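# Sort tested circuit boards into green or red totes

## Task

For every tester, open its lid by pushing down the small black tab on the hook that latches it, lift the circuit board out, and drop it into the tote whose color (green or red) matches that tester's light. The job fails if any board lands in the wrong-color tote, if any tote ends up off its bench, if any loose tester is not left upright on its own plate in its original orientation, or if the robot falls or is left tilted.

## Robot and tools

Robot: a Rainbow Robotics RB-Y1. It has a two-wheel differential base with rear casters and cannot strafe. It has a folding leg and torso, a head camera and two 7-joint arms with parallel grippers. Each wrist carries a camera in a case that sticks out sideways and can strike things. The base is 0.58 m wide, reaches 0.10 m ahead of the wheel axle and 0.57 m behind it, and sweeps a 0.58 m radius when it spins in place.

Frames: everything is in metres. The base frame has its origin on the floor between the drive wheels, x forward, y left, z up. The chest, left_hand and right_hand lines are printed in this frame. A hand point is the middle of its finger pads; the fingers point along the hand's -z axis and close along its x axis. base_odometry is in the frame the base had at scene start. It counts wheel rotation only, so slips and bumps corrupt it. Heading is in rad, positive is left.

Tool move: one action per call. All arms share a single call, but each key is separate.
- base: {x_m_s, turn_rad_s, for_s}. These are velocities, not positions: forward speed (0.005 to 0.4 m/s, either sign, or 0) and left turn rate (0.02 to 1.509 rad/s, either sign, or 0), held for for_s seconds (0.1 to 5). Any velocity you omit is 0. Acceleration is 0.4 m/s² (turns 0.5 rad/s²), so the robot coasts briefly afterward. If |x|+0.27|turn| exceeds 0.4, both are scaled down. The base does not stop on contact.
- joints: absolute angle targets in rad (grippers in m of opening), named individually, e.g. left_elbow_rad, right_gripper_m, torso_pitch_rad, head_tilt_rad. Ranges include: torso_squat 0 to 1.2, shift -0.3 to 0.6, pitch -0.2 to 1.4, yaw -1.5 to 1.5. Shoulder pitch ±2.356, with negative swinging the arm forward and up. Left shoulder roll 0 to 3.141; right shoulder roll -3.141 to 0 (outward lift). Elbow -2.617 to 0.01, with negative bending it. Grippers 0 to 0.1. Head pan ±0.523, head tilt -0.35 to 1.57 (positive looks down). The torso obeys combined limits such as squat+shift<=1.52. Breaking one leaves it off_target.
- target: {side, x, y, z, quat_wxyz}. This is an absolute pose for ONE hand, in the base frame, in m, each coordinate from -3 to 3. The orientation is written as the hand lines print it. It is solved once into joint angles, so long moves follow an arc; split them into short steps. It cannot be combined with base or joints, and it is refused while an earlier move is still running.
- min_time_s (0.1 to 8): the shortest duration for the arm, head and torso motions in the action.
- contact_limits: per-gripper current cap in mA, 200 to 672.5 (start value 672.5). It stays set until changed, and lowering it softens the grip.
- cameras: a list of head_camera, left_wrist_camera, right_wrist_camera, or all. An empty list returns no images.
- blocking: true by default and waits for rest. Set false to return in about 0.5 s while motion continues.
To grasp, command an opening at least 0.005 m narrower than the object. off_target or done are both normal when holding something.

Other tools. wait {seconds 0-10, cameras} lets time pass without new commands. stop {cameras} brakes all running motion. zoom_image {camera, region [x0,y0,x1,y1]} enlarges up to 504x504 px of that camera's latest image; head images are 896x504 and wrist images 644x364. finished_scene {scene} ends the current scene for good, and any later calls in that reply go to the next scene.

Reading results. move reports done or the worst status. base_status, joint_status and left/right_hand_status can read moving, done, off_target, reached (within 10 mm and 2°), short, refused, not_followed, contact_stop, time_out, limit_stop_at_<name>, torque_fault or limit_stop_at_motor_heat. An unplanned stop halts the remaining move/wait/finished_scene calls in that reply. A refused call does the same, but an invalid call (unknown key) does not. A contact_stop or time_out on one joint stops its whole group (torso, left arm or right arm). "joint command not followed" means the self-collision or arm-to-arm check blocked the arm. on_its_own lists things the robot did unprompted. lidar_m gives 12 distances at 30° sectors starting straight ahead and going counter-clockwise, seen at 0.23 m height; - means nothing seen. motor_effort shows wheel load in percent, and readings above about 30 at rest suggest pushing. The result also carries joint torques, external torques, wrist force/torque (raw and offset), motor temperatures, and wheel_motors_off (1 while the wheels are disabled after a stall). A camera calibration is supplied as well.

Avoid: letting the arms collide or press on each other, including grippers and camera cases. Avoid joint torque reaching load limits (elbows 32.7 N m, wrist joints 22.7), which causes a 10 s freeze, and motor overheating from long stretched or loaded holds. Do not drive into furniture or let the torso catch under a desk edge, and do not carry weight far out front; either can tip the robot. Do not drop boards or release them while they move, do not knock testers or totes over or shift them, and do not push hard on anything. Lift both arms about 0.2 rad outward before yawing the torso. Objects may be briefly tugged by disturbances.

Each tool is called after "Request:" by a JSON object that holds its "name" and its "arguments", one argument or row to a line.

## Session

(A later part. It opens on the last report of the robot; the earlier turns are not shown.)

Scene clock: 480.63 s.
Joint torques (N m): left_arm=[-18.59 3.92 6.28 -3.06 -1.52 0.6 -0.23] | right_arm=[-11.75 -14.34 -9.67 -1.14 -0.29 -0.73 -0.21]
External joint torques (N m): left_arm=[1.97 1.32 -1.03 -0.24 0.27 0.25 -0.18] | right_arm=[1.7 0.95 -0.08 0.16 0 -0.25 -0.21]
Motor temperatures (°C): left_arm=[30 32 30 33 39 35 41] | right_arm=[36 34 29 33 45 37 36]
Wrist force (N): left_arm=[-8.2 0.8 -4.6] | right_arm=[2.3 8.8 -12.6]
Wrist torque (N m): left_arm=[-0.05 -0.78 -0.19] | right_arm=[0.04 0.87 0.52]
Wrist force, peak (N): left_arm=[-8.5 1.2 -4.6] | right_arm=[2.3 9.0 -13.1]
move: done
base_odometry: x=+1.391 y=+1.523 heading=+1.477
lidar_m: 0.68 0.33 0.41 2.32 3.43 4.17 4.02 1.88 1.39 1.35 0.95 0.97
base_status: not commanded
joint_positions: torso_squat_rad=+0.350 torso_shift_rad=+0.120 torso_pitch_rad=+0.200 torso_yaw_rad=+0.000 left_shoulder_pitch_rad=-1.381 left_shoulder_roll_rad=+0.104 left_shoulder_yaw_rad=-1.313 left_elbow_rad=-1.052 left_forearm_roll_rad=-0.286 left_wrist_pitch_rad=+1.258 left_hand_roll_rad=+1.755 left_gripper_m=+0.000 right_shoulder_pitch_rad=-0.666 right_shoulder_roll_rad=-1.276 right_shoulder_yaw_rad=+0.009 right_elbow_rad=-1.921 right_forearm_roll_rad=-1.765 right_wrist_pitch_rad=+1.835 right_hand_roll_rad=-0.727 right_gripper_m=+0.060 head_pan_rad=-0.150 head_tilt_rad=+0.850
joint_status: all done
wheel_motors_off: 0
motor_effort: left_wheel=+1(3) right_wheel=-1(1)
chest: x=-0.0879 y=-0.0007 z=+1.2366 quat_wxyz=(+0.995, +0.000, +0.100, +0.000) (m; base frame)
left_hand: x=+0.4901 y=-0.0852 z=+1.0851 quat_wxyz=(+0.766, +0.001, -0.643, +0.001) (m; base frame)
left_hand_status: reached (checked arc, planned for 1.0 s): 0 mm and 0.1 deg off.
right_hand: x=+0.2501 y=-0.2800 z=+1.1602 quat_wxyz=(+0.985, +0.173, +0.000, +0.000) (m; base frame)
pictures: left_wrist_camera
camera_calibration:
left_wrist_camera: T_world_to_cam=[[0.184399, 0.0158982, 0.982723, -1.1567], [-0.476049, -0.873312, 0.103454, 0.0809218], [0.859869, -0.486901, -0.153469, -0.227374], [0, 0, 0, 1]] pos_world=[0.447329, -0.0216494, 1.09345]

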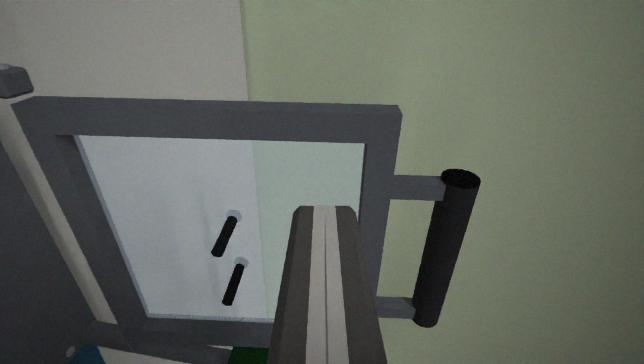

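Request:
{"name": "move", "arguments": {
  "target": {"side":"left","x":0.40,"y":-0.04,"z":1.11,"quat_wxyz":[0.766,0,-0.643,0]},
  "min_time_s": 1,
  "cameras": []
}}

Request:
{"name": "move", "arguments": {
  "joints": {"left_shoulder_pitch_rad":-0.3,"left_shoulder_roll_rad":0.5,"left_shoulder_yaw_rad":0,"left_elbow_rad":-1.9,"left_forearm_roll_rad":0,"left_wrist_pitch_rad":0.6,"left_hand_roll_rad":0},
  "cameras": []
}}

Request:
{"name": "move", "arguments": {
  "target": {"side":"right","x":0.38,"y":-0.20,"z":1.10,"quat_wxyz":[1,0,0,0]},
  "cameras": ["right_wrist_camera","head_camera"]
}}

Scene clock: 489.10 s.
Joint torques (N m): left_arm=[-16.43 2.45 8.79 -3.89 -1.63 -0.02 -0.13] | right_arm=[-11.82 -14.39 -9.51 -1.12 -0.47 -0.67 -0.27]
External joint torques (N m): left_arm=[1.08 0.61 -0.45 0.08 0.29 -0.16 -0.08] | right_arm=[1.63 0.9 0.07 0.18 -0.17 -0.19 -0.27]
Motor temperatures (°C): left_arm=[30 32 30 33 39 35 41] | right_arm=[36 34 29 33 45 37 36]
Wrist force (N): left_arm=[-8.3 1.4 -4.6] | right_arm=[2.1 8.8 -12.6]
Wrist torque (N m): left_arm=[-0.14 -0.80 -0.20] | right_arm=[0.05 0.85 0.50]
Wrist force, peak (N): left_arm=[-9.7 1.4 -4.3] | right_arm=[2.5 9.2 -12.8]
move: done
base_odometry: x=+1.391 y=+1.523 heading=+1.477
lidar_m: 0.67 0.33 0.41 2.32 3.43 4.18 4.02 1.87 1.40 1.36 0.94 0.98
base_status: not commanded
joint_positions: torso_squat_rad=+0.350 torso_shift_rad=+0.120 torso_pitch_rad=+0.200 torso_yaw_rad=+0.000 left_shoulder_pitch_rad=-1.260 left_shoulder_roll_rad=+0.343 left_shoulder_yaw_rad=-1.338 left_elbow_rad=-1.727 left_forearm_roll_rad=-0.331 left_wrist_pitch_rad=+1.657 left_hand_roll_rad=+1.648 left_gripper_m=+0.000 right_shoulder_pitch_rad=-0.666 right_shoulder_roll_rad=-1.276 right_shoulder_yaw_rad=+0.009 right_elbow_rad=-1.922 right_forearm_roll_rad=-1.765 right_wrist_pitch_rad=+1.835 right_hand_roll_rad=-0.727 right_gripper_m=+0.060 head_pan_rad=-0.150 head_tilt_rad=+0.850
joint_status: all done
wheel_motors_off: 0
motor_effort: left_wheel=+0(3) right_wheel=-1(3)
chest: x=-0.0879 y=-0.0007 z=+1.2366 quat_wxyz=(+0.995, +0.000, +0.100, +0.000) (m; base frame)
left_hand: x=+0.4000 y=-0.0400 z=+1.1101 quat_wxyz=(+0.766, +0.000, -0.643, +0.000) (m; base frame)
left_hand_status: reached (checked arc, planned for 1.0 s): 0 mm and 0.0 deg off.
right_hand: x=+0.2501 y=-0.2800 z=+1.1602 quat_wxyz=(+0.985, +0.173, +0.000, +0.000) (m; base frame)
pictures: none
No camera images: "cameras" was empty.

Scene clock: 491.10 s.
Joint torques (N m): left_arm=[-12.27 8.09 5 -8.82 -0.15 -1.61 0.4] | right_arm=[-12.18 -14.48 -9.79 -1.03 -0.46 -0.65 -0.19]
External joint torques (N m): left_arm=[0.38 0.01 -0.73 0.31 0.32 0.12 0.44] | right_arm=[1.27 0.8 -0.21 0.27 -0.17 -0.16 -0.19]
Motor temperatures (°C): left_arm=[30 32 30 33 39 35 41] | right_arm=[36 34 29 33 45 37 36]
Wrist force (N): left_arm=[-7.8 -2.0 -4.9] | right_arm=[2.2 8.9 -12.7]
Wrist torque (N m): left_arm=[0.04 -0.83 -0.20] | right_arm=[0.05 0.84 0.49]
Wrist force, peak (N): left_arm=[-9.2 -1.0 -4.9] | right_arm=[2.5 9.0 -13.3]
move: done
base_odometry: x=+1.391 y=+1.523 heading=+1.477
lidar_m: 0.68 0.33 0.41 2.31 3.43 4.19 4.02 1.88 1.41 1.36 0.95 0.98
base_status: not commanded
joint_positions: torso_squat_rad=+0.350 torso_shift_rad=+0.120 torso_pitch_rad=+0.200 torso_yaw_rad=+0.000 left_shoulder_pitch_rad=-0.300 left_shoulder_roll_rad=+0.500 left_shoulder_yaw_rad=+0.000 left_elbow_rad=-1.900 left_forearm_roll_rad=+0.000 left_wrist_pitch_rad=+0.600 left_hand_roll_rad=+0.000 left_gripper_m=+0.000 right_shoulder_pitch_rad=-0.666 right_shoulder_roll_rad=-1.276 right_shoulder_yaw_rad=+0.009 right_elbow_rad=-1.922 right_forearm_roll_rad=-1.765 right_wrist_pitch_rad=+1.835 right_hand_roll_rad=-0.727 right_gripper_m=+0.060 head_pan_rad=-0.150 head_tilt_rad=+0.850
joint_status: all done
wheel_motors_off: 0
motor_effort: left_wheel=+3(4) right_wheel=-2(3)
chest: x=-0.0879 y=-0.0007 z=+1.2366 quat_wxyz=(+0.995, +0.000, +0.100, +0.000) (m; base frame)
left_hand: x=+0.4634 y=+0.3004 z=+1.1076 quat_wxyz=(+0.739, +0.169, -0.627, -0.178) (m; base frame)
right_hand: x=+0.2501 y=-0.2800 z=+1.1602 quat_wxyz=(+0.985, +0.173, +0.000, +0.000) (m; base frame)
pictures: none
No camera images: "cameras" was empty.

Scene clock: 492.67 s.
Joint torques (N m): left_arm=[-12.2 8.11 5.21 -8.39 -0.14 -1.63 0.42] | right_arm=[-20.02 -10.52 -8.4 -2.24 -0.18 0.17 0.29]
External joint torques (N m): left_arm=[0.46 0.03 -0.51 0.74 0.33 0.09 0.46] | right_arm=[2.91 -0.45 0.55 1.12 -0.42 0.2 0.29]
Motor temperatures (°C): left_arm=[30 32 30 33 39 35 41] | right_arm=[36 34 29 33 45 37 36]
Wrist force (N): left_arm=[-7.7 -2.2 -4.9] | right_arm=[2.2 10.5 -13.0]
Wrist torque (N m): left_arm=[0.08 -0.84 -0.21] | right_arm=[-0.02 0.85 0.50]
Wrist force, peak (N): left_arm=[-8.2 -1.9 -5.0] | right_arm=[2.6 11.2 -13.2]
move: done
base_odometry: x=+1.391 y=+1.523 heading=+1.477
lidar_m: 0.68 0.33 0.41 2.32 3.43 4.18 4.03 1.87 1.39 1.35 0.95 0.98
base_status: not commanded
joint_positions: torso_squat_rad=+0.350 torso_shift_rad=+0.120 torso_pitch_rad=+0.200 torso_yaw_rad=+0.000 left_shoulder_pitch_rad=-0.300 left_shoulder_roll_rad=+0.500 left_shoulder_yaw_rad=+0.000 left_elbow_rad=-1.900 left_forearm_roll_rad=+0.000 left_wrist_pitch_rad=+0.600 left_hand_roll_rad=+0.000 left_gripper_m=+0.000 right_shoulder_pitch_rad=-1.294 right_shoulder_roll_rad=-0.815 right_shoulder_yaw_rad=+0.631 right_elbow_rad=-1.363 right_forearm_roll_rad=-1.228 right_wrist_pitch_rad=+1.895 right_hand_roll_rad=-0.707 right_gripper_m=+0.060 head_pan_rad=-0.150 head_tilt_rad=+0.850
joint_status: all done
wheel_motors_off: 0
motor_effort: left_wheel=+2(3) right_wheel=-1(3)
chest: x=-0.0879 y=-0.0007 z=+1.2366 quat_wxyz=(+0.995, +0.000, +0.100, +0.000) (m; base frame)
left_hand: x=+0.4634 y=+0.3003 z=+1.1077 quat_wxyz=(+0.739, +0.169, -0.628, -0.178) (m; base frame)
right_hand: x=+0.3800 y=-0.1998 z=+1.1003 quat_wxyz=(+1.000, +0.000, -0.001, +0.000) (m; base frame)
right_hand_status: reached (checked arc, planned for 1.0 s): 0 mm and 0.1 deg off.
pictures: head_camera, right_wrist_camera
camera_calibration:
head_camera: T_world_to_cam=[[-0.111672, -0.991584, 0.0655023, -0.0990326], [-0.845457, 0.0601621, -0.530644, 0.794422], [0.522237, -0.114638, -0.84506, 1.15975], [0, 0, 0, 1]] pos_world=[0.0549233, -0.0130417, 1.4081]
right_wrist_camera: T_world_to_cam=[[-0.999625, 0.0200497, -0.018637, 0.406802], [0.00967872, 0.895729, 0.444494, -0.280557], [0.0256057, 0.444147, -0.895588, 1.13611], [0, 0, 0, 1]] pos_world=[0.380274, -0.261454, 1.14978]

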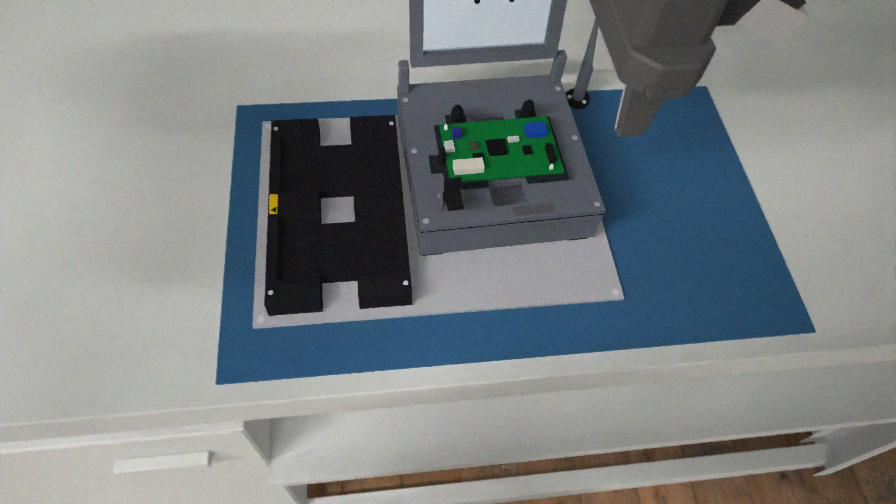

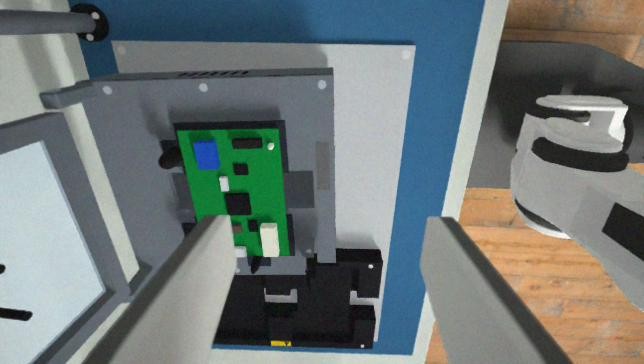

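Request:
{"name": "zoom_image", "arguments": {
  "camera": "right_wrist_camera",
  "region": [130, 90, 350, 290]
}}

Request:
{"name": "zoom_image", "arguments": {
  "camera": "head_camera",
  "region": [400, 80, 620, 250]
}}

Scaled by 2.291 from the camera's 644x364 image, which has a finer 1265x715 frame.

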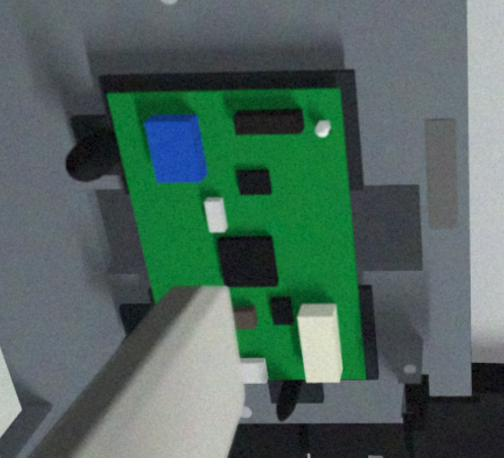

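Scaled by 2.291 from the camera's 896x504 image, which has a finer 1280x720 frame.

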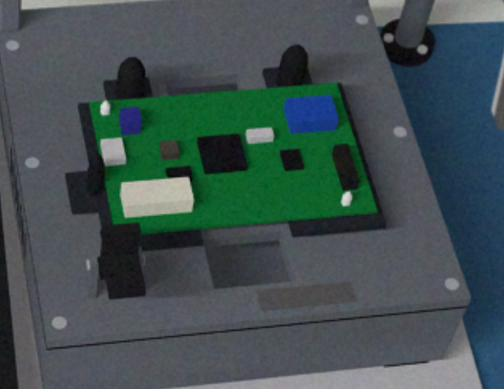

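Request:
{"name": "move", "arguments": {
  "target": {"side":"right","x":0.45,"y":-0.15,"z":1.06,"quat_wxyz":[1,0,0,0]},
  "cameras": ["right_wrist_camera","head_camera"]
}}

Request:
{"name": "move", "arguments": {
  "joints": {"right_gripper_m":0.1},
  "cameras": ["right_wrist_camera","head_camera"]
}}

Request:
{"name": "zoom_image", "arguments": {
  "camera": "right_wrist_camera",
  "region": [130, 50, 500, 350]
}}

Scene clock: 512.80 s.
Joint torques (N m): left_arm=[-12.07 8.03 5.27 -8.43 -0.19 -1.56 0.41] | right_arm=[-24.14 -9.24 -3.92 -3.1 0.18 0.07 -0.13]
External joint torques (N m): left_arm=[0.58 -0.05 -0.46 0.7 0.28 0.17 0.45] | right_arm=[2.49 0.15 1.05 1.24 -0.09 0.12 -0.13]
Motor temperatures (°C): left_arm=[30 32 30 33 38 35 41] | right_arm=[36 34 29 33 45 37 36]
Wrist force (N): left_arm=[-7.7 -2.1 -4.9] | right_arm=[2.3 11.0 -13.0]
Wrist torque (N m): left_arm=[0.07 -0.85 -0.18] | right_arm=[-0.06 0.84 0.51]
Wrist force, peak (N): left_arm=[-8.1 -2.2 -5.1] | right_arm=[2.3 11.9 -12.9]
move: done
base_odometry: x=+1.391 y=+1.523 heading=+1.477
lidar_m: 0.68 0.33 0.41 2.32 3.44 4.18 4.03 1.87 1.40 1.35 0.94 0.98
base_status: not commanded
joint_positions: torso_squat_rad=+0.350 torso_shift_rad=+0.120 torso_pitch_rad=+0.200 torso_yaw_rad=+0.000 left_shoulder_pitch_rad=-0.300 left_shoulder_roll_rad=+0.500 left_shoulder_yaw_rad=+0.000 left_elbow_rad=-1.900 left_forearm_roll_rad=+0.000 left_wrist_pitch_rad=+0.600 left_hand_roll_rad=+0.000 left_gripper_m=+0.000 right_shoulder_pitch_rad=-1.533 right_shoulder_roll_rad=-0.482 right_shoulder_yaw_rad=+0.731 right_elbow_rad=-0.640 right_forearm_roll_rad=-1.084 right_wrist_pitch_rad=+1.674 right_hand_roll_rad=-0.428 right_gripper_m=+0.060 head_pan_rad=-0.150 head_tilt_rad=+0.850
joint_status: all done
wheel_motors_off: 0
motor_effort: left_wheel=+2(4) right_wheel=-2(2)
chest: x=-0.0879 y=-0.0007 z=+1.2366 quat_wxyz=(+0.995, +0.000, +0.100, +0.000) (m; base frame)
left_hand: x=+0.4634 y=+0.3003 z=+1.1077 quat_wxyz=(+0.739, +0.169, -0.628, -0.178) (m; base frame)
right_hand: x=+0.4493 y=-0.1500 z=+1.0603 quat_wxyz=(+1.000, +0.001, -0.004, +0.000) (m; base frame)
right_hand_status: reached (checked arc, planned for 1.1 s): 1 mm and 0.5 deg off.
pictures: head_camera, right_wrist_camera
camera_calibration:
head_camera: T_world_to_cam=[[-0.111681, -0.991585, 0.0654678, -0.0990092], [-0.845451, 0.0601868, -0.53065, 0.794424], [0.522245, -0.114613, -0.845059, 1.15976], [0, 0, 0, 1]] pos_world=[0.0549119, -0.0130662, 1.40811]
right_wrist_camera: T_world_to_cam=[[-0.999453, 0.020679, -0.0258215, 0.481989], [0.00701847, 0.895325, 0.445359, -0.307887], [0.0323282, 0.444934, -0.89498, 1.07288], [0, 0, 0, 1]] pos_world=[0.449202, -0.211667, 1.10977]

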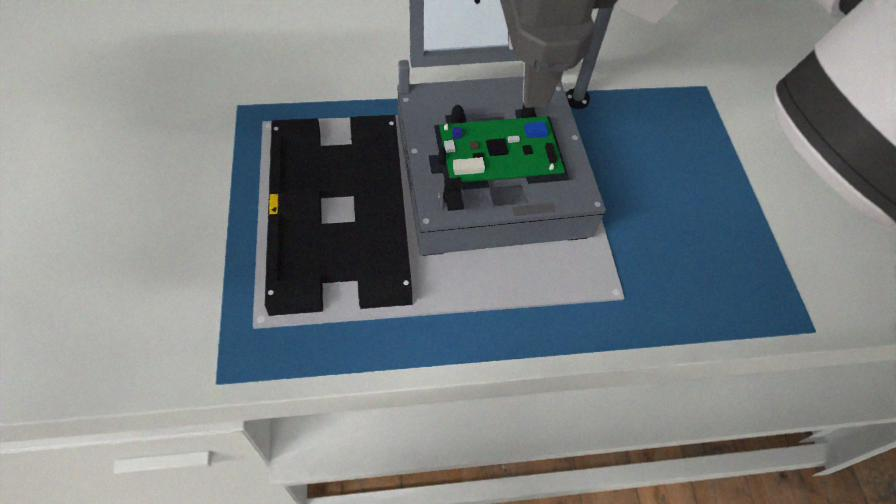

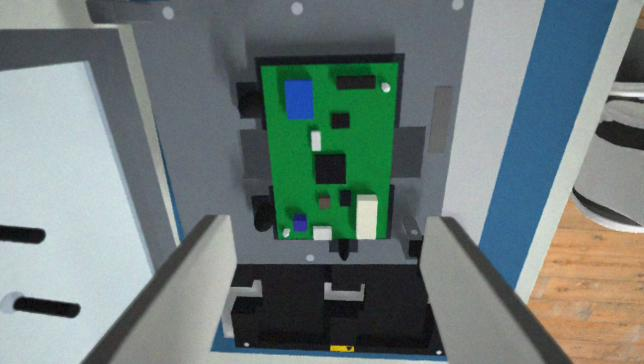

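Scene clock: 513.73 s.
Joint torques (N m): left_arm=[-12.06 8.12 4.94 -8.3 -0.15 -1.59 0.38] | right_arm=[-24.05 -9.39 -4.07 -3.11 0.2 0.03 -0.1]
External joint torques (N m): left_arm=[0.59 0.04 -0.78 0.83 0.32 0.13 0.42] | right_arm=[2.58 0 0.9 1.23 -0.06 0.08 -0.1]
Motor temperatures (°C): left_arm=[30 32 30 33 38 35 41] | right_arm=[36 34 29 33 45 37 36]
Wrist force (N): left_arm=[-7.9 -2.1 -4.8] | right_arm=[2.6 10.7 -13.4]
Wrist torque (N m): left_arm=[0.05 -0.85 -0.20] | right_arm=[-0.03 0.87 0.51]
Wrist force, peak (N): left_arm=[-7.9 -2.1 -5.0] | right_arm=[2.4 11.2 -13.5]
move: done
base_odometry: x=+1.391 y=+1.523 heading=+1.477
lidar_m: 0.67 0.33 0.41 2.32 3.44 4.18 4.03 1.87 1.40 1.36 0.94 0.98
base_status: not commanded
joint_positions: torso_squat_rad=+0.350 torso_shift_rad=+0.120 torso_pitch_rad=+0.200 torso_yaw_rad=+0.000 left_shoulder_pitch_rad=-0.300 left_shoulder_roll_rad=+0.500 left_shoulder_yaw_rad=+0.000 left_elbow_rad=-1.900 left_forearm_roll_rad=+0.000 left_wrist_pitch_rad=+0.600 left_hand_roll_rad=+0.000 left_gripper_m=+0.000 right_shoulder_pitch_rad=-1.533 right_shoulder_roll_rad=-0.482 right_shoulder_yaw_rad=+0.731 right_elbow_rad=-0.640 right_forearm_roll_rad=-1.084 right_wrist_pitch_rad=+1.674 right_hand_roll_rad=-0.428 right_gripper_m=+0.099 head_pan_rad=-0.150 head_tilt_rad=+0.850
joint_status: all done
wheel_motors_off: 0
motor_effort: left_wheel=+1(3) right_wheel=-1(2)
chest: x=-0.0879 y=-0.0007 z=+1.2366 quat_wxyz=(+0.995, +0.000, +0.100, +0.000) (m; base frame)
left_hand: x=+0.4634 y=+0.3003 z=+1.1077 quat_wxyz=(+0.739, +0.169, -0.628, -0.178) (m; base frame)
right_hand: x=+0.4493 y=-0.1500 z=+1.0603 quat_wxyz=(+1.000, +0.001, -0.004, +0.000) (m; base frame)
pictures: head_camera, right_wrist_camera
camera_calibration:
head_camera: T_world_to_cam=[[-0.111681, -0.991585, 0.0654679, -0.0990093], [-0.845451, 0.0601866, -0.53065, 0.794424], [0.522245, -0.114613, -0.845059, 1.15976], [0, 0, 0, 1]] pos_world=[0.0549122, -0.0130661, 1.40811]
right_wrist_camera: T_world_to_cam=[[-0.999453, 0.0206785, -0.0258212, 0.481989], [0.00701814, 0.895325, 0.445358, -0.307887], [0.0323277, 0.444933, -0.89498, 1.07288], [0, 0, 0, 1]] pos_world=[0.449202, -0.211667, 1.10977]

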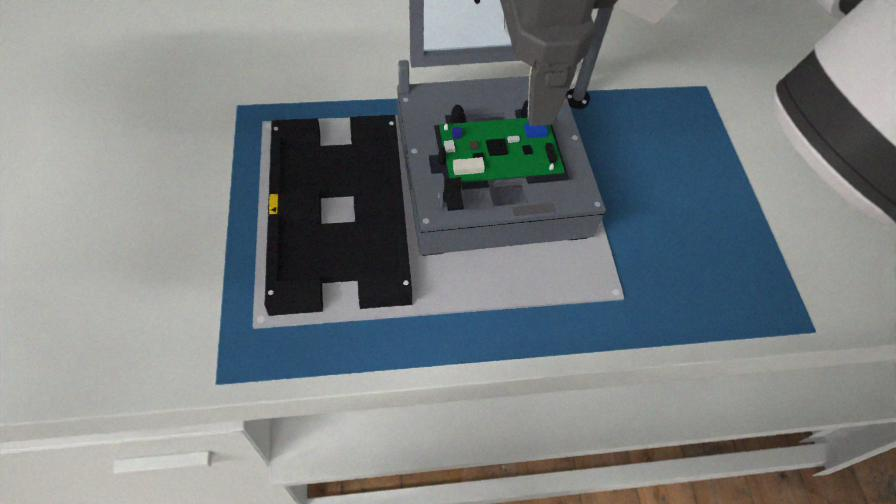

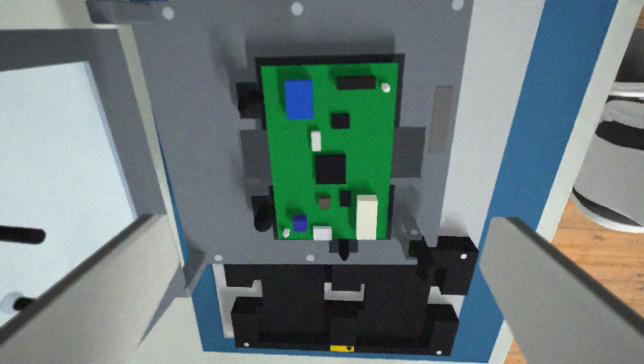

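Scaled by 1.362 from the camera's 644x364 image, which has a finer 1265x715 frame.

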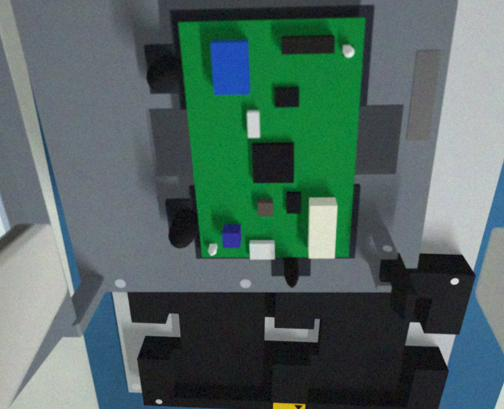

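Request:
{"name": "move", "arguments": {
  "target": {"side":"right","x":0.449,"y":-0.146,"z":1.01,"quat_wxyz":[1,0,0,0]},
  "cameras": ["right_wrist_camera","head_camera"]
}}

Request:
{"name": "zoom_image", "arguments": {
  "camera": "right_wrist_camera",
  "region": [130, 50, 560, 350]
}}

Request:
{"name": "zoom_image", "arguments": {
  "camera": "head_camera",
  "region": [400, 80, 620, 250]
}}

Scene clock: 526.87 s.
Joint torques (N m): left_arm=[-11.88 8.3 4.96 -8.4 -0.23 -1.65 0.45] | right_arm=[-24.84 -8.54 -3.74 -3.5 0.25 0.02 0.18]
External joint torques (N m): left_arm=[0.77 0.22 -0.76 0.73 0.24 0.08 0.5] | right_arm=[1.69 0.56 0.48 0.87 -0.01 0.06 0.18]
Motor temperatures (°C): left_arm=[30 32 30 34 38 35 41] | right_arm=[36 34 29 33 45 37 36]
Wrist force (N): left_arm=[-7.7 -2.1 -4.9] | right_arm=[2.0 10.6 -13.0]
Wrist torque (N m): left_arm=[0.06 -0.84 -0.20] | right_arm=[-0.03 0.82 0.52]
Wrist force, peak (N): left_arm=[-8.0 -2.0 -5.1] | right_arm=[1.6 11.3 -14.5]
move: done
base_odometry: x=+1.391 y=+1.523 heading=+1.477
lidar_m: 0.68 0.33 0.41 2.31 3.42 4.18 4.02 1.88 1.40 1.36 0.95 0.97
base_status: not commanded
joint_positions: torso_squat_rad=+0.350 torso_shift_rad=+0.120 torso_pitch_rad=+0.200 torso_yaw_rad=+0.000 left_shoulder_pitch_rad=-0.300 left_shoulder_roll_rad=+0.500 left_shoulder_yaw_rad=+0.000 left_elbow_rad=-1.900 left_forearm_roll_rad=+0.000 left_wrist_pitch_rad=+0.600 left_hand_roll_rad=+0.000 left_gripper_m=+0.000 right_shoulder_pitch_rad=-1.483 right_shoulder_roll_rad=-0.415 right_shoulder_yaw_rad=+0.753 right_elbow_rad=-0.542 right_forearm_roll_rad=-1.058 right_wrist_pitch_rad=+1.560 right_hand_roll_rad=-0.390 right_gripper_m=+0.099 head_pan_rad=-0.150 head_tilt_rad=+0.850
joint_status: all done
wheel_motors_off: 0
motor_effort: left_wheel=+1(3) right_wheel=-3(3)
chest: x=-0.0879 y=-0.0007 z=+1.2366 quat_wxyz=(+0.995, +0.000, +0.100, +0.000) (m; base frame)
left_hand: x=+0.4634 y=+0.3003 z=+1.1077 quat_wxyz=(+0.739, +0.169, -0.628, -0.178) (m; base frame)
right_hand: x=+0.4484 y=-0.1464 z=+1.0103 quat_wxyz=(+1.000, +0.000, -0.004, +0.000) (m; base frame)
right_hand_status: reached (checked arc, planned for 0.4 s): 1 mm and 0.4 deg off.
pictures: head_camera, right_wrist_camera
camera_calibration:
head_camera: T_world_to_cam=[[-0.111695, -0.991584, 0.0654652, -0.0990105], [-0.845456, 0.0602009, -0.530641, 0.79441], [0.522234, -0.114618, -0.845065, 1.15977], [0, 0, 0, 1]] pos_world=[0.0549106, -0.0130718, 1.40811]
right_wrist_camera: T_world_to_cam=[[-0.999497, 0.0205097, -0.024179, 0.478019], [0.00764171, 0.895947, 0.444094, -0.28775], [0.0307714, 0.443686, -0.895654, 1.02775], [0, 0, 0, 1]] pos_world=[0.448352, -0.207994, 1.05986]

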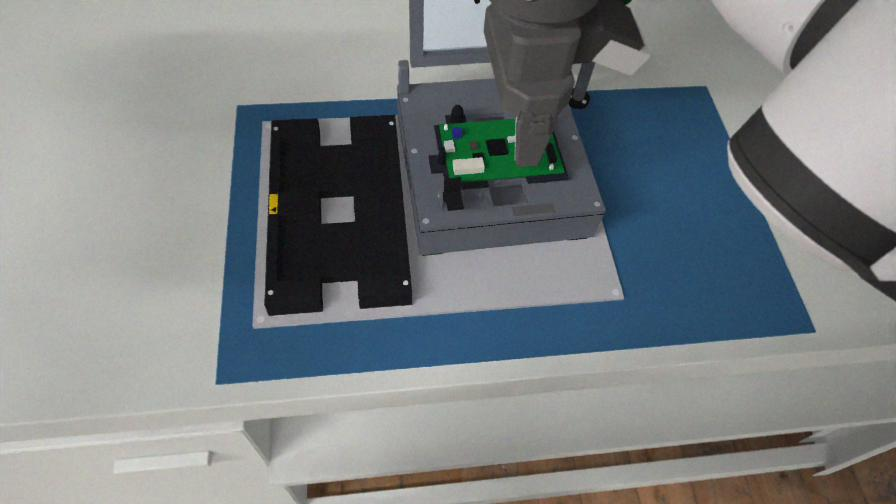

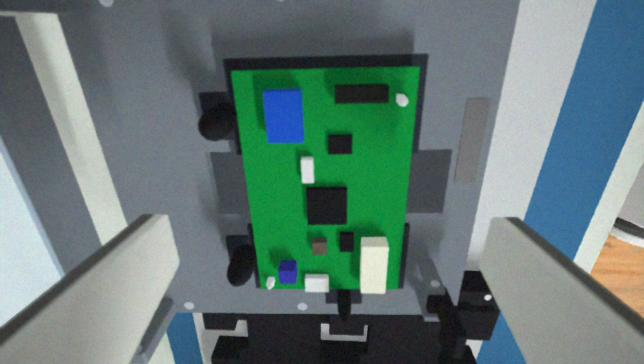

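Scaled by 1.172 from the camera's 644x364 image, which has a finer 1265x715 frame.

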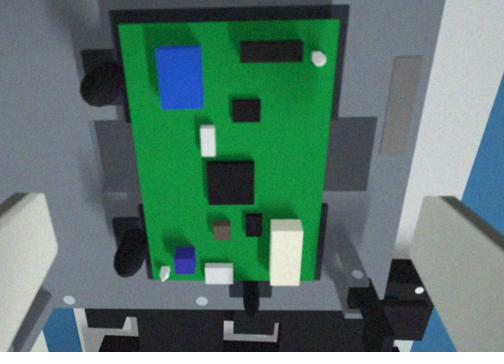

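Scaled by 2.291 from the camera's 896x504 image, which has a finer 1280x720 frame.

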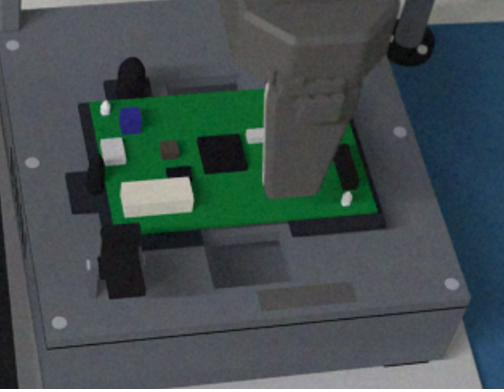

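Request:
{"name": "move", "arguments": {
  "target": {"side":"right","x":0.449,"y":-0.146,"z":0.981,"quat_wxyz":[1,0,0,0]},
  "min_time_s": 1.5,
  "cameras": []
}}

Request:
{"name": "move", "arguments": {
  "joints": {"right_gripper_m":0.06},
  "cameras": ["right_wrist_camera","head_camera"]
}}

Scene clock: 535.73 s.
Joint torques (N m): left_arm=[-11.97 8.06 5.1 -8.37 -0.11 -1.62 0.38] | right_arm=[-25.54 -6.36 -2.07 -2.88 0.4 -0.34 0.27]
External joint torques (N m): left_arm=[0.68 -0.02 -0.62 0.76 0.36 0.11 0.42] | right_arm=[0.95 2.55 1 1.42 0.13 -0.28 0.27]
Motor temperatures (°C): left_arm=[29 32 30 34 38 35 41] | right_arm=[37 34 28 33 45 37 36]
Wrist force (N): left_arm=[-7.9 -2.0 -5.0] | right_arm=[2.1 10.8 -12.9]
Wrist torque (N m): left_arm=[0.07 -0.85 -0.20] | right_arm=[-0.04 0.85 0.50]
Wrist force, peak (N): left_arm=[-8.1 -2.0 -5.0] | right_arm=[2.3 10.8 -13.5]
move: done
base_odometry: x=+1.391 y=+1.523 heading=+1.477
lidar_m: 0.68 0.33 0.41 2.32 3.43 4.18 4.03 1.87 1.40 1.36 0.95 0.97
base_status: not commanded
joint_positions: torso_squat_rad=+0.350 torso_shift_rad=+0.120 torso_pitch_rad=+0.200 torso_yaw_rad=+0.000 left_shoulder_pitch_rad=-0.300 left_shoulder_roll_rad=+0.500 left_shoulder_yaw_rad=+0.000 left_elbow_rad=-1.900 left_forearm_roll_rad=+0.000 left_wrist_pitch_rad=+0.600 left_hand_roll_rad=+0.000 left_gripper_m=+0.000 right_shoulder_pitch_rad=-1.484 right_shoulder_roll_rad=-0.350 right_shoulder_yaw_rad=+0.761 right_elbow_rad=-0.395 right_forearm_roll_rad=-1.048 right_wrist_pitch_rad=+1.468 right_hand_roll_rad=-0.324 right_gripper_m=+0.099 head_pan_rad=-0.150 head_tilt_rad=+0.850
joint_status: all done
wheel_motors_off: 0
motor_effort: left_wheel=+2(3) right_wheel=-2(3)
chest: x=-0.0879 y=-0.0007 z=+1.2366 quat_wxyz=(+0.995, +0.000, +0.100, +0.000) (m; base frame)
left_hand: x=+0.4634 y=+0.3003 z=+1.1077 quat_wxyz=(+0.739, +0.169, -0.628, -0.178) (m; base frame)
right_hand: x=+0.4485 y=-0.1464 z=+0.9812 quat_wxyz=(+1.000, +0.000, -0.004, +0.000) (m; base frame)
right_hand_status: reached (checked arc, planned for 1.5 s): 1 mm and 0.5 deg off.
pictures: none
No camera images: "cameras" was empty.

Scene clock: 536.67 s.
Joint torques (N m): left_arm=[-12.03 8.11 4.86 -8.57 -0.18 -1.59 0.41] | right_arm=[-25.4 -6.6 -1.95 -2.89 0.44 -0.4 0.32]
External joint torques (N m): left_arm=[0.62 0.03 -0.87 0.56 0.29 0.13 0.45] | right_arm=[1.08 2.32 1.12 1.4 0.18 -0.35 0.32]
Motor temperatures (°C): left_arm=[29 32 30 34 38 35 41] | right_arm=[37 34 28 33 45 37 36]
Wrist force (N): left_arm=[-7.9 -1.9 -4.5] | right_arm=[2.3 10.4 -13.0]
Wrist torque (N m): left_arm=[0.05 -0.86 -0.21] | right_arm=[0.00 0.87 0.52]
Wrist force, peak (N): left_arm=[-8.1 -2.1 -4.8] | right_arm=[2.3 11.1 -13.1]
move: done
base_odometry: x=+1.391 y=+1.523 heading=+1.477
lidar_m: 0.68 0.34 0.41 2.32 3.43 4.18 4.02 1.88 1.40 1.36 0.95 0.97
base_status: not commanded
joint_positions: torso_squat_rad=+0.350 torso_shift_rad=+0.120 torso_pitch_rad=+0.200 torso_yaw_rad=+0.000 left_shoulder_pitch_rad=-0.300 left_shoulder_roll_rad=+0.500 left_shoulder_yaw_rad=+0.000 left_elbow_rad=-1.900 left_forearm_roll_rad=+0.000 left_wrist_pitch_rad=+0.600 left_hand_roll_rad=+0.000 left_gripper_m=+0.000 right_shoulder_pitch_rad=-1.484 right_shoulder_roll_rad=-0.350 right_shoulder_yaw_rad=+0.761 right_elbow_rad=-0.395 right_forearm_roll_rad=-1.048 right_wrist_pitch_rad=+1.468 right_hand_roll_rad=-0.324 right_gripper_m=+0.060 head_pan_rad=-0.150 head_tilt_rad=+0.850
joint_status: all done
wheel_motors_off: 0
motor_effort: left_wheel=+2(3) right_wheel=-1(3)
chest: x=-0.0879 y=-0.0007 z=+1.2366 quat_wxyz=(+0.995, +0.000, +0.100, +0.000) (m; base frame)
left_hand: x=+0.4634 y=+0.3003 z=+1.1077 quat_wxyz=(+0.739, +0.169, -0.628, -0.178) (m; base frame)
right_hand: x=+0.4485 y=-0.1464 z=+0.9812 quat_wxyz=(+1.000, +0.000, -0.004, +0.000) (m; base frame)
pictures: head_camera, right_wrist_camera
camera_calibration:
head_camera: T_world_to_cam=[[-0.111694, -0.991584, 0.0654658, -0.0990108], [-0.845457, 0.0602008, -0.53064, 0.79441], [0.522233, -0.114618, -0.845065, 1.15977], [0, 0, 0, 1]] pos_world=[0.0549126, -0.0130715, 1.4081]
right_wrist_camera: T_world_to_cam=[[-0.999457, 0.020948, -0.0254269, 0.478693], [0.0074602, 0.895669, 0.444659, -0.275283], [0.0320888, 0.444228, -0.895339, 1.00088], [0, 0, 0, 1]] pos_world=[0.44837, -0.208085, 1.03071]

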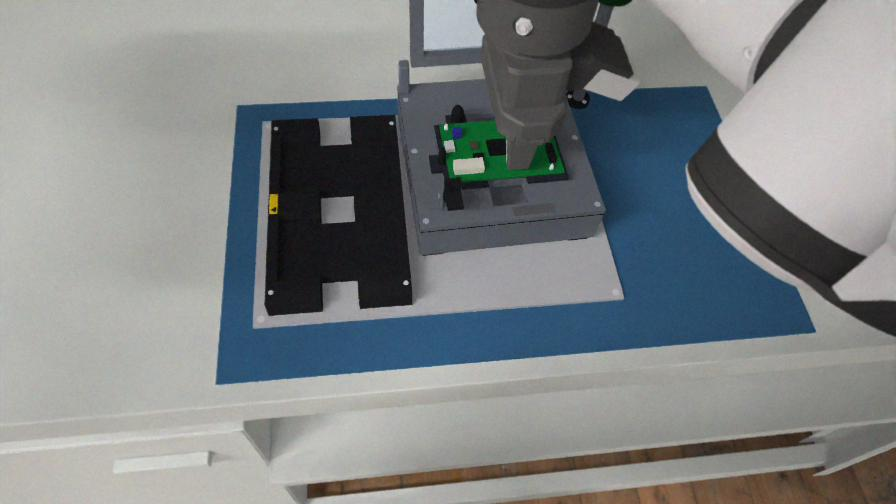

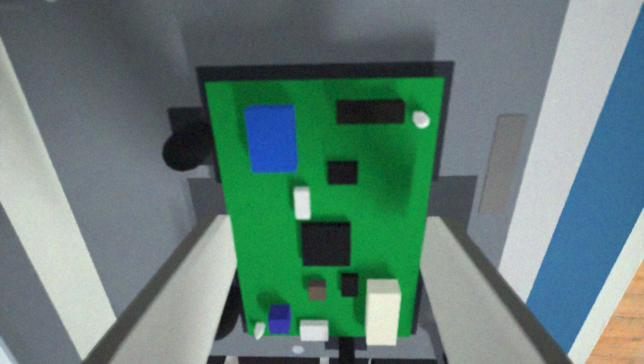

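Request:
{"name": "move", "arguments": {
  "joints": {"right_gripper_m":0.095},
  "cameras": []
}}

Request:
{"name": "move", "arguments": {
  "target": {"side":"right","x":0.449,"y":-0.146,"z":0.965,"quat_wxyz":[1,0,0,0]},
  "min_time_s": 1.5,
  "cameras": []
}}

Request:
{"name": "move", "arguments": {
  "joints": {"right_gripper_m":0.06},
  "cameras": ["right_wrist_camera","head_camera"]
}}

Request:
{"name": "zoom_image", "arguments": {
  "camera": "head_camera",
  "region": [400, 80, 620, 250]
}}

Scene clock: 552.30 s.
Joint torques (N m): left_arm=[-12.03 8.11 5.15 -8.42 -0.17 -1.66 0.36] | right_arm=[-25.81 -6.44 -2 -2.83 0.34 -0.38 0.25]
External joint torques (N m): left_arm=[0.62 0.03 -0.58 0.71 0.3 0.06 0.4] | right_arm=[0.68 2.47 1.06 1.47 0.07 -0.33 0.24]
Motor temperatures (°C): left_arm=[29 32 30 34 38 35 41] | right_arm=[37 34 28 33 45 36 36]
Wrist force (N): left_arm=[-7.7 -2.1 -4.9] | right_arm=[2.1 10.8 -13.1]
Wrist torque (N m): left_arm=[0.07 -0.84 -0.19] | right_arm=[-0.05 0.83 0.52]
Wrist force, peak (N): left_arm=[-8.0 -2.0 -5.1] | right_arm=[2.2 11.1 -13.2]
move: done
base_odometry: x=+1.391 y=+1.523 heading=+1.477
lidar_m: 0.68 0.33 0.41 2.33 3.43 4.18 4.02 1.87 1.40 1.36 0.94 0.96
base_status: not commanded
joint_positions: torso_squat_rad=+0.350 torso_shift_rad=+0.120 torso_pitch_rad=+0.200 torso_yaw_rad=+0.000 left_shoulder_pitch_rad=-0.300 left_shoulder_roll_rad=+0.500 left_shoulder_yaw_rad=+0.000 left_elbow_rad=-1.900 left_forearm_roll_rad=+0.000 left_wrist_pitch_rad=+0.600 left_hand_roll_rad=+0.000 left_gripper_m=+0.000 right_shoulder_pitch_rad=-1.484 right_shoulder_roll_rad=-0.350 right_shoulder_yaw_rad=+0.761 right_elbow_rad=-0.395 right_forearm_roll_rad=-1.048 right_wrist_pitch_rad=+1.468 right_hand_roll_rad=-0.324 right_gripper_m=+0.095 head_pan_rad=-0.150 head_tilt_rad=+0.850
joint_status: all done
wheel_motors_off: 0
motor_effort: left_wheel=+2(2) right_wheel=-1(3)
chest: x=-0.0879 y=-0.0007 z=+1.2366 quat_wxyz=(+0.995, +0.000, +0.100, +0.000) (m; base frame)
left_hand: x=+0.4634 y=+0.3003 z=+1.1077 quat_wxyz=(+0.739, +0.169, -0.628, -0.178) (m; base frame)
right_hand: x=+0.4485 y=-0.1464 z=+0.9812 quat_wxyz=(+1.000, +0.000, -0.004, +0.000) (m; base frame)
pictures: none
No camera images: "cameras" was empty.

Scene clock: 554.13 s.
Joint torques (N m): left_arm=[-12.07 8.37 5.21 -8.53 -0.22 -1.71 0.38] | right_arm=[-25.45 -6.47 -2.23 -2.77 0.29 -0.33 0.39]
External joint torques (N m): left_arm=[0.58 0.29 -0.51 0.6 0.24 0.02 0.42] | right_arm=[0.98 2.32 -0.16 1.41 0.02 -0.26 0.39]
Motor temperatures (°C): left_arm=[29 32 30 34 38 35 41] | right_arm=[37 34 28 33 45 36 36]
Wrist force (N): left_arm=[-7.8 -2.0 -4.7] | right_arm=[2.1 10.8 -12.9]
Wrist torque (N m): left_arm=[0.05 -0.84 -0.19] | right_arm=[-0.05 0.85 0.52]
Wrist force, peak (N): left_arm=[-8.0 -2.1 -5.1] | right_arm=[2.5 11.0 -13.4]
move: done
base_odometry: x=+1.391 y=+1.523 heading=+1.477
lidar_m: 0.68 0.33 0.41 2.31 3.43 4.18 4.03 1.88 1.40 1.36 0.95 0.97
base_status: not commanded
joint_positions: torso_squat_rad=+0.350 torso_shift_rad=+0.120 torso_pitch_rad=+0.200 torso_yaw_rad=+0.000 left_shoulder_pitch_rad=-0.300 left_shoulder_roll_rad=+0.500 left_shoulder_yaw_rad=+0.000 left_elbow_rad=-1.900 left_forearm_roll_rad=+0.000 left_wrist_pitch_rad=+0.600 left_hand_roll_rad=+0.000 left_gripper_m=+0.000 right_shoulder_pitch_rad=-1.499 right_shoulder_roll_rad=-0.299 right_shoulder_yaw_rad=+0.761 right_elbow_rad=-0.268 right_forearm_roll_rad=-1.046 right_wrist_pitch_rad=+1.399 right_hand_roll_rad=-0.267 right_gripper_m=+0.095 head_pan_rad=-0.150 head_tilt_rad=+0.850
joint_status: all done
wheel_motors_off: 0
motor_effort: left_wheel=+2(3) right_wheel=+0(3)
chest: x=-0.0879 y=-0.0007 z=+1.2366 quat_wxyz=(+0.995, +0.000, +0.100, +0.000) (m; base frame)
left_hand: x=+0.4634 y=+0.3003 z=+1.1077 quat_wxyz=(+0.739, +0.169, -0.628, -0.178) (m; base frame)
right_hand: x=+0.4485 y=-0.1464 z=+0.9652 quat_wxyz=(+1.000, +0.001, -0.008, +0.000) (m; base frame)
right_hand_status: reached (checked arc, planned for 1.5 s): 1 mm and 0.9 deg off.
pictures: none
No camera images: "cameras" was empty.

Scene clock: 555.20 s.
Joint torques (N m): left_arm=[-12.17 8.38 5.16 -8.38 -0.1 -1.66 0.36] | right_arm=[-26.25 -8.16 -2.33 -3.89 0.97 -4.19 0.28]
External joint torques (N m): left_arm=[0.49 0.31 -0.56 0.75 0.37 0.07 0.4] | right_arm=[0.18 0.63 -0.27 0.29 0.7 -4.14 0.27]
Motor temperatures (°C): left_arm=[29 32 30 34 38 35 41] | right_arm=[37 34 28 33 45 37 36]
Wrist force (N): left_arm=[-7.8 -2.1 -4.9] | right_arm=[-14.5 10.2 -6.5]
Wrist torque (N m): left_arm=[0.07 -0.85 -0.20] | right_arm=[-0.04 0.90 0.60]
Wrist force, peak (N): left_arm=[-8.1 -2.1 -5.1] | right_arm=[-21.1 10.5 1.5]
move: done
base_odometry: x=+1.391 y=+1.523 heading=+1.477
lidar_m: 0.67 0.34 0.41 2.32 3.43 4.18 4.02 1.86 1.41 1.35 0.95 0.98
base_status: not commanded
joint_positions: torso_squat_rad=+0.350 torso_shift_rad=+0.120 torso_pitch_rad=+0.199 torso_yaw_rad=+0.000 left_shoulder_pitch_rad=-0.300 left_shoulder_roll_rad=+0.500 left_shoulder_yaw_rad=+0.000 left_elbow_rad=-1.900 left_forearm_roll_rad=+0.000 left_wrist_pitch_rad=+0.600 left_hand_roll_rad=+0.000 left_gripper_m=+0.000 right_shoulder_pitch_rad=-1.499 right_shoulder_roll_rad=-0.298 right_shoulder_yaw_rad=+0.761 right_elbow_rad=-0.268 right_forearm_roll_rad=-1.046 right_wrist_pitch_rad=+1.400 right_hand_roll_rad=-0.267 right_gripper_m=+0.060 head_pan_rad=-0.150 head_tilt_rad=+0.850
joint_status: all done
wheel_motors_off: 0
motor_effort: left_wheel=+4(5) right_wheel=+1(3)
chest: x=-0.0882 y=-0.0007 z=+1.2366 quat_wxyz=(+0.995, +0.000, +0.100, +0.000) (m; base frame)
left_hand: x=+0.4631 y=+0.3003 z=+1.1080 quat_wxyz=(+0.739, +0.169, -0.628, -0.178) (m; base frame)
right_hand: x=+0.4479 y=-0.1463 z=+0.9653 quat_wxyz=(+1.000, +0.001, -0.007, +0.000) (m; base frame)
pictures: head_camera, right_wrist_camera
camera_calibration:
head_camera: T_world_to_cam=[[-0.111794, -0.991575, 0.06543, -0.0990157], [-0.845216, 0.0602531, -0.531018, 0.794631], [0.522602, -0.114667, -0.844831, 1.15972], [0, 0, 0, 1]] pos_world=[0.0544955, -0.0130793, 1.4082]
right_wrist_camera: T_world_to_cam=[[-0.999277, 0.0208368, -0.0318134, 0.483775], [0.00448004, 0.895213, 0.445617, -0.267959], [0.0377649, 0.445152, -0.894658, 0.983561], [0, 0, 0, 1]] pos_world=[0.447482, -0.208034, 1.01475]

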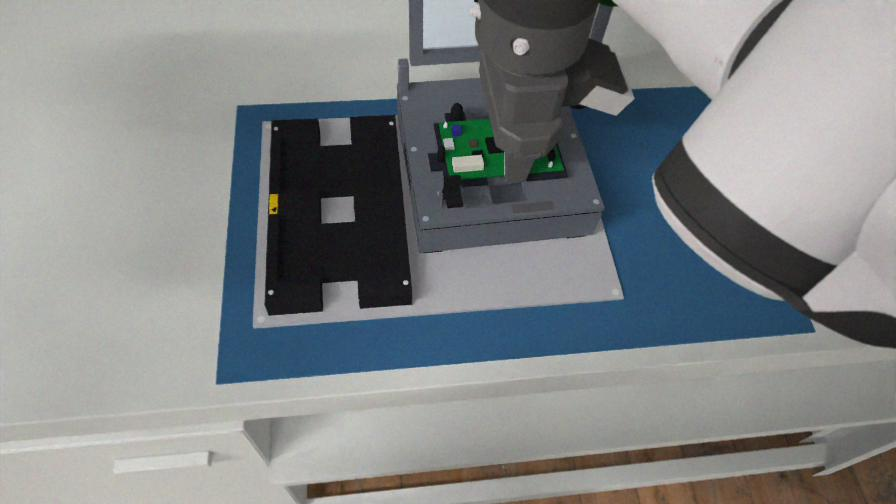

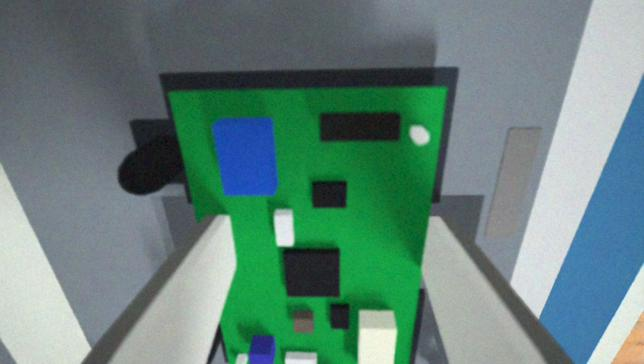

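Scaled by 2.291 from the camera's 896x504 image, which has a finer 1280x720 frame.

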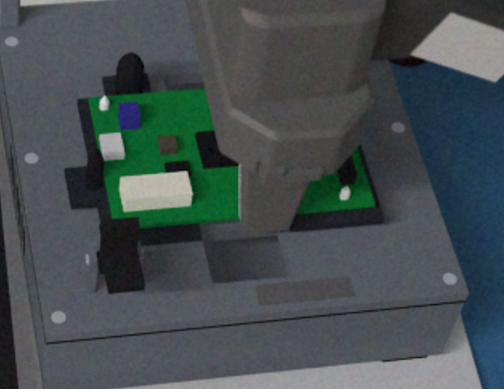

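Request:
{"name": "zoom_image", "arguments": {
  "camera": "right_wrist_camera",
  "region": [110, 50, 510, 364]
}}

Scaled by 1.260 from the camera's 644x364 image, which has a finer 1265x715 frame.

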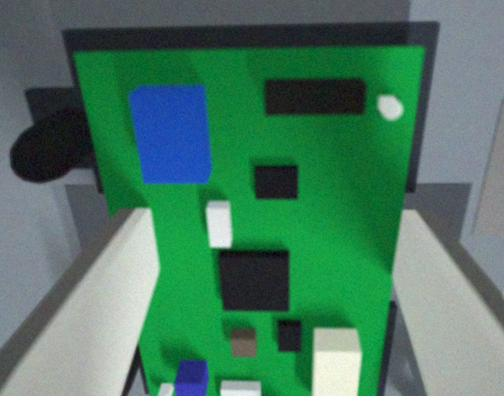

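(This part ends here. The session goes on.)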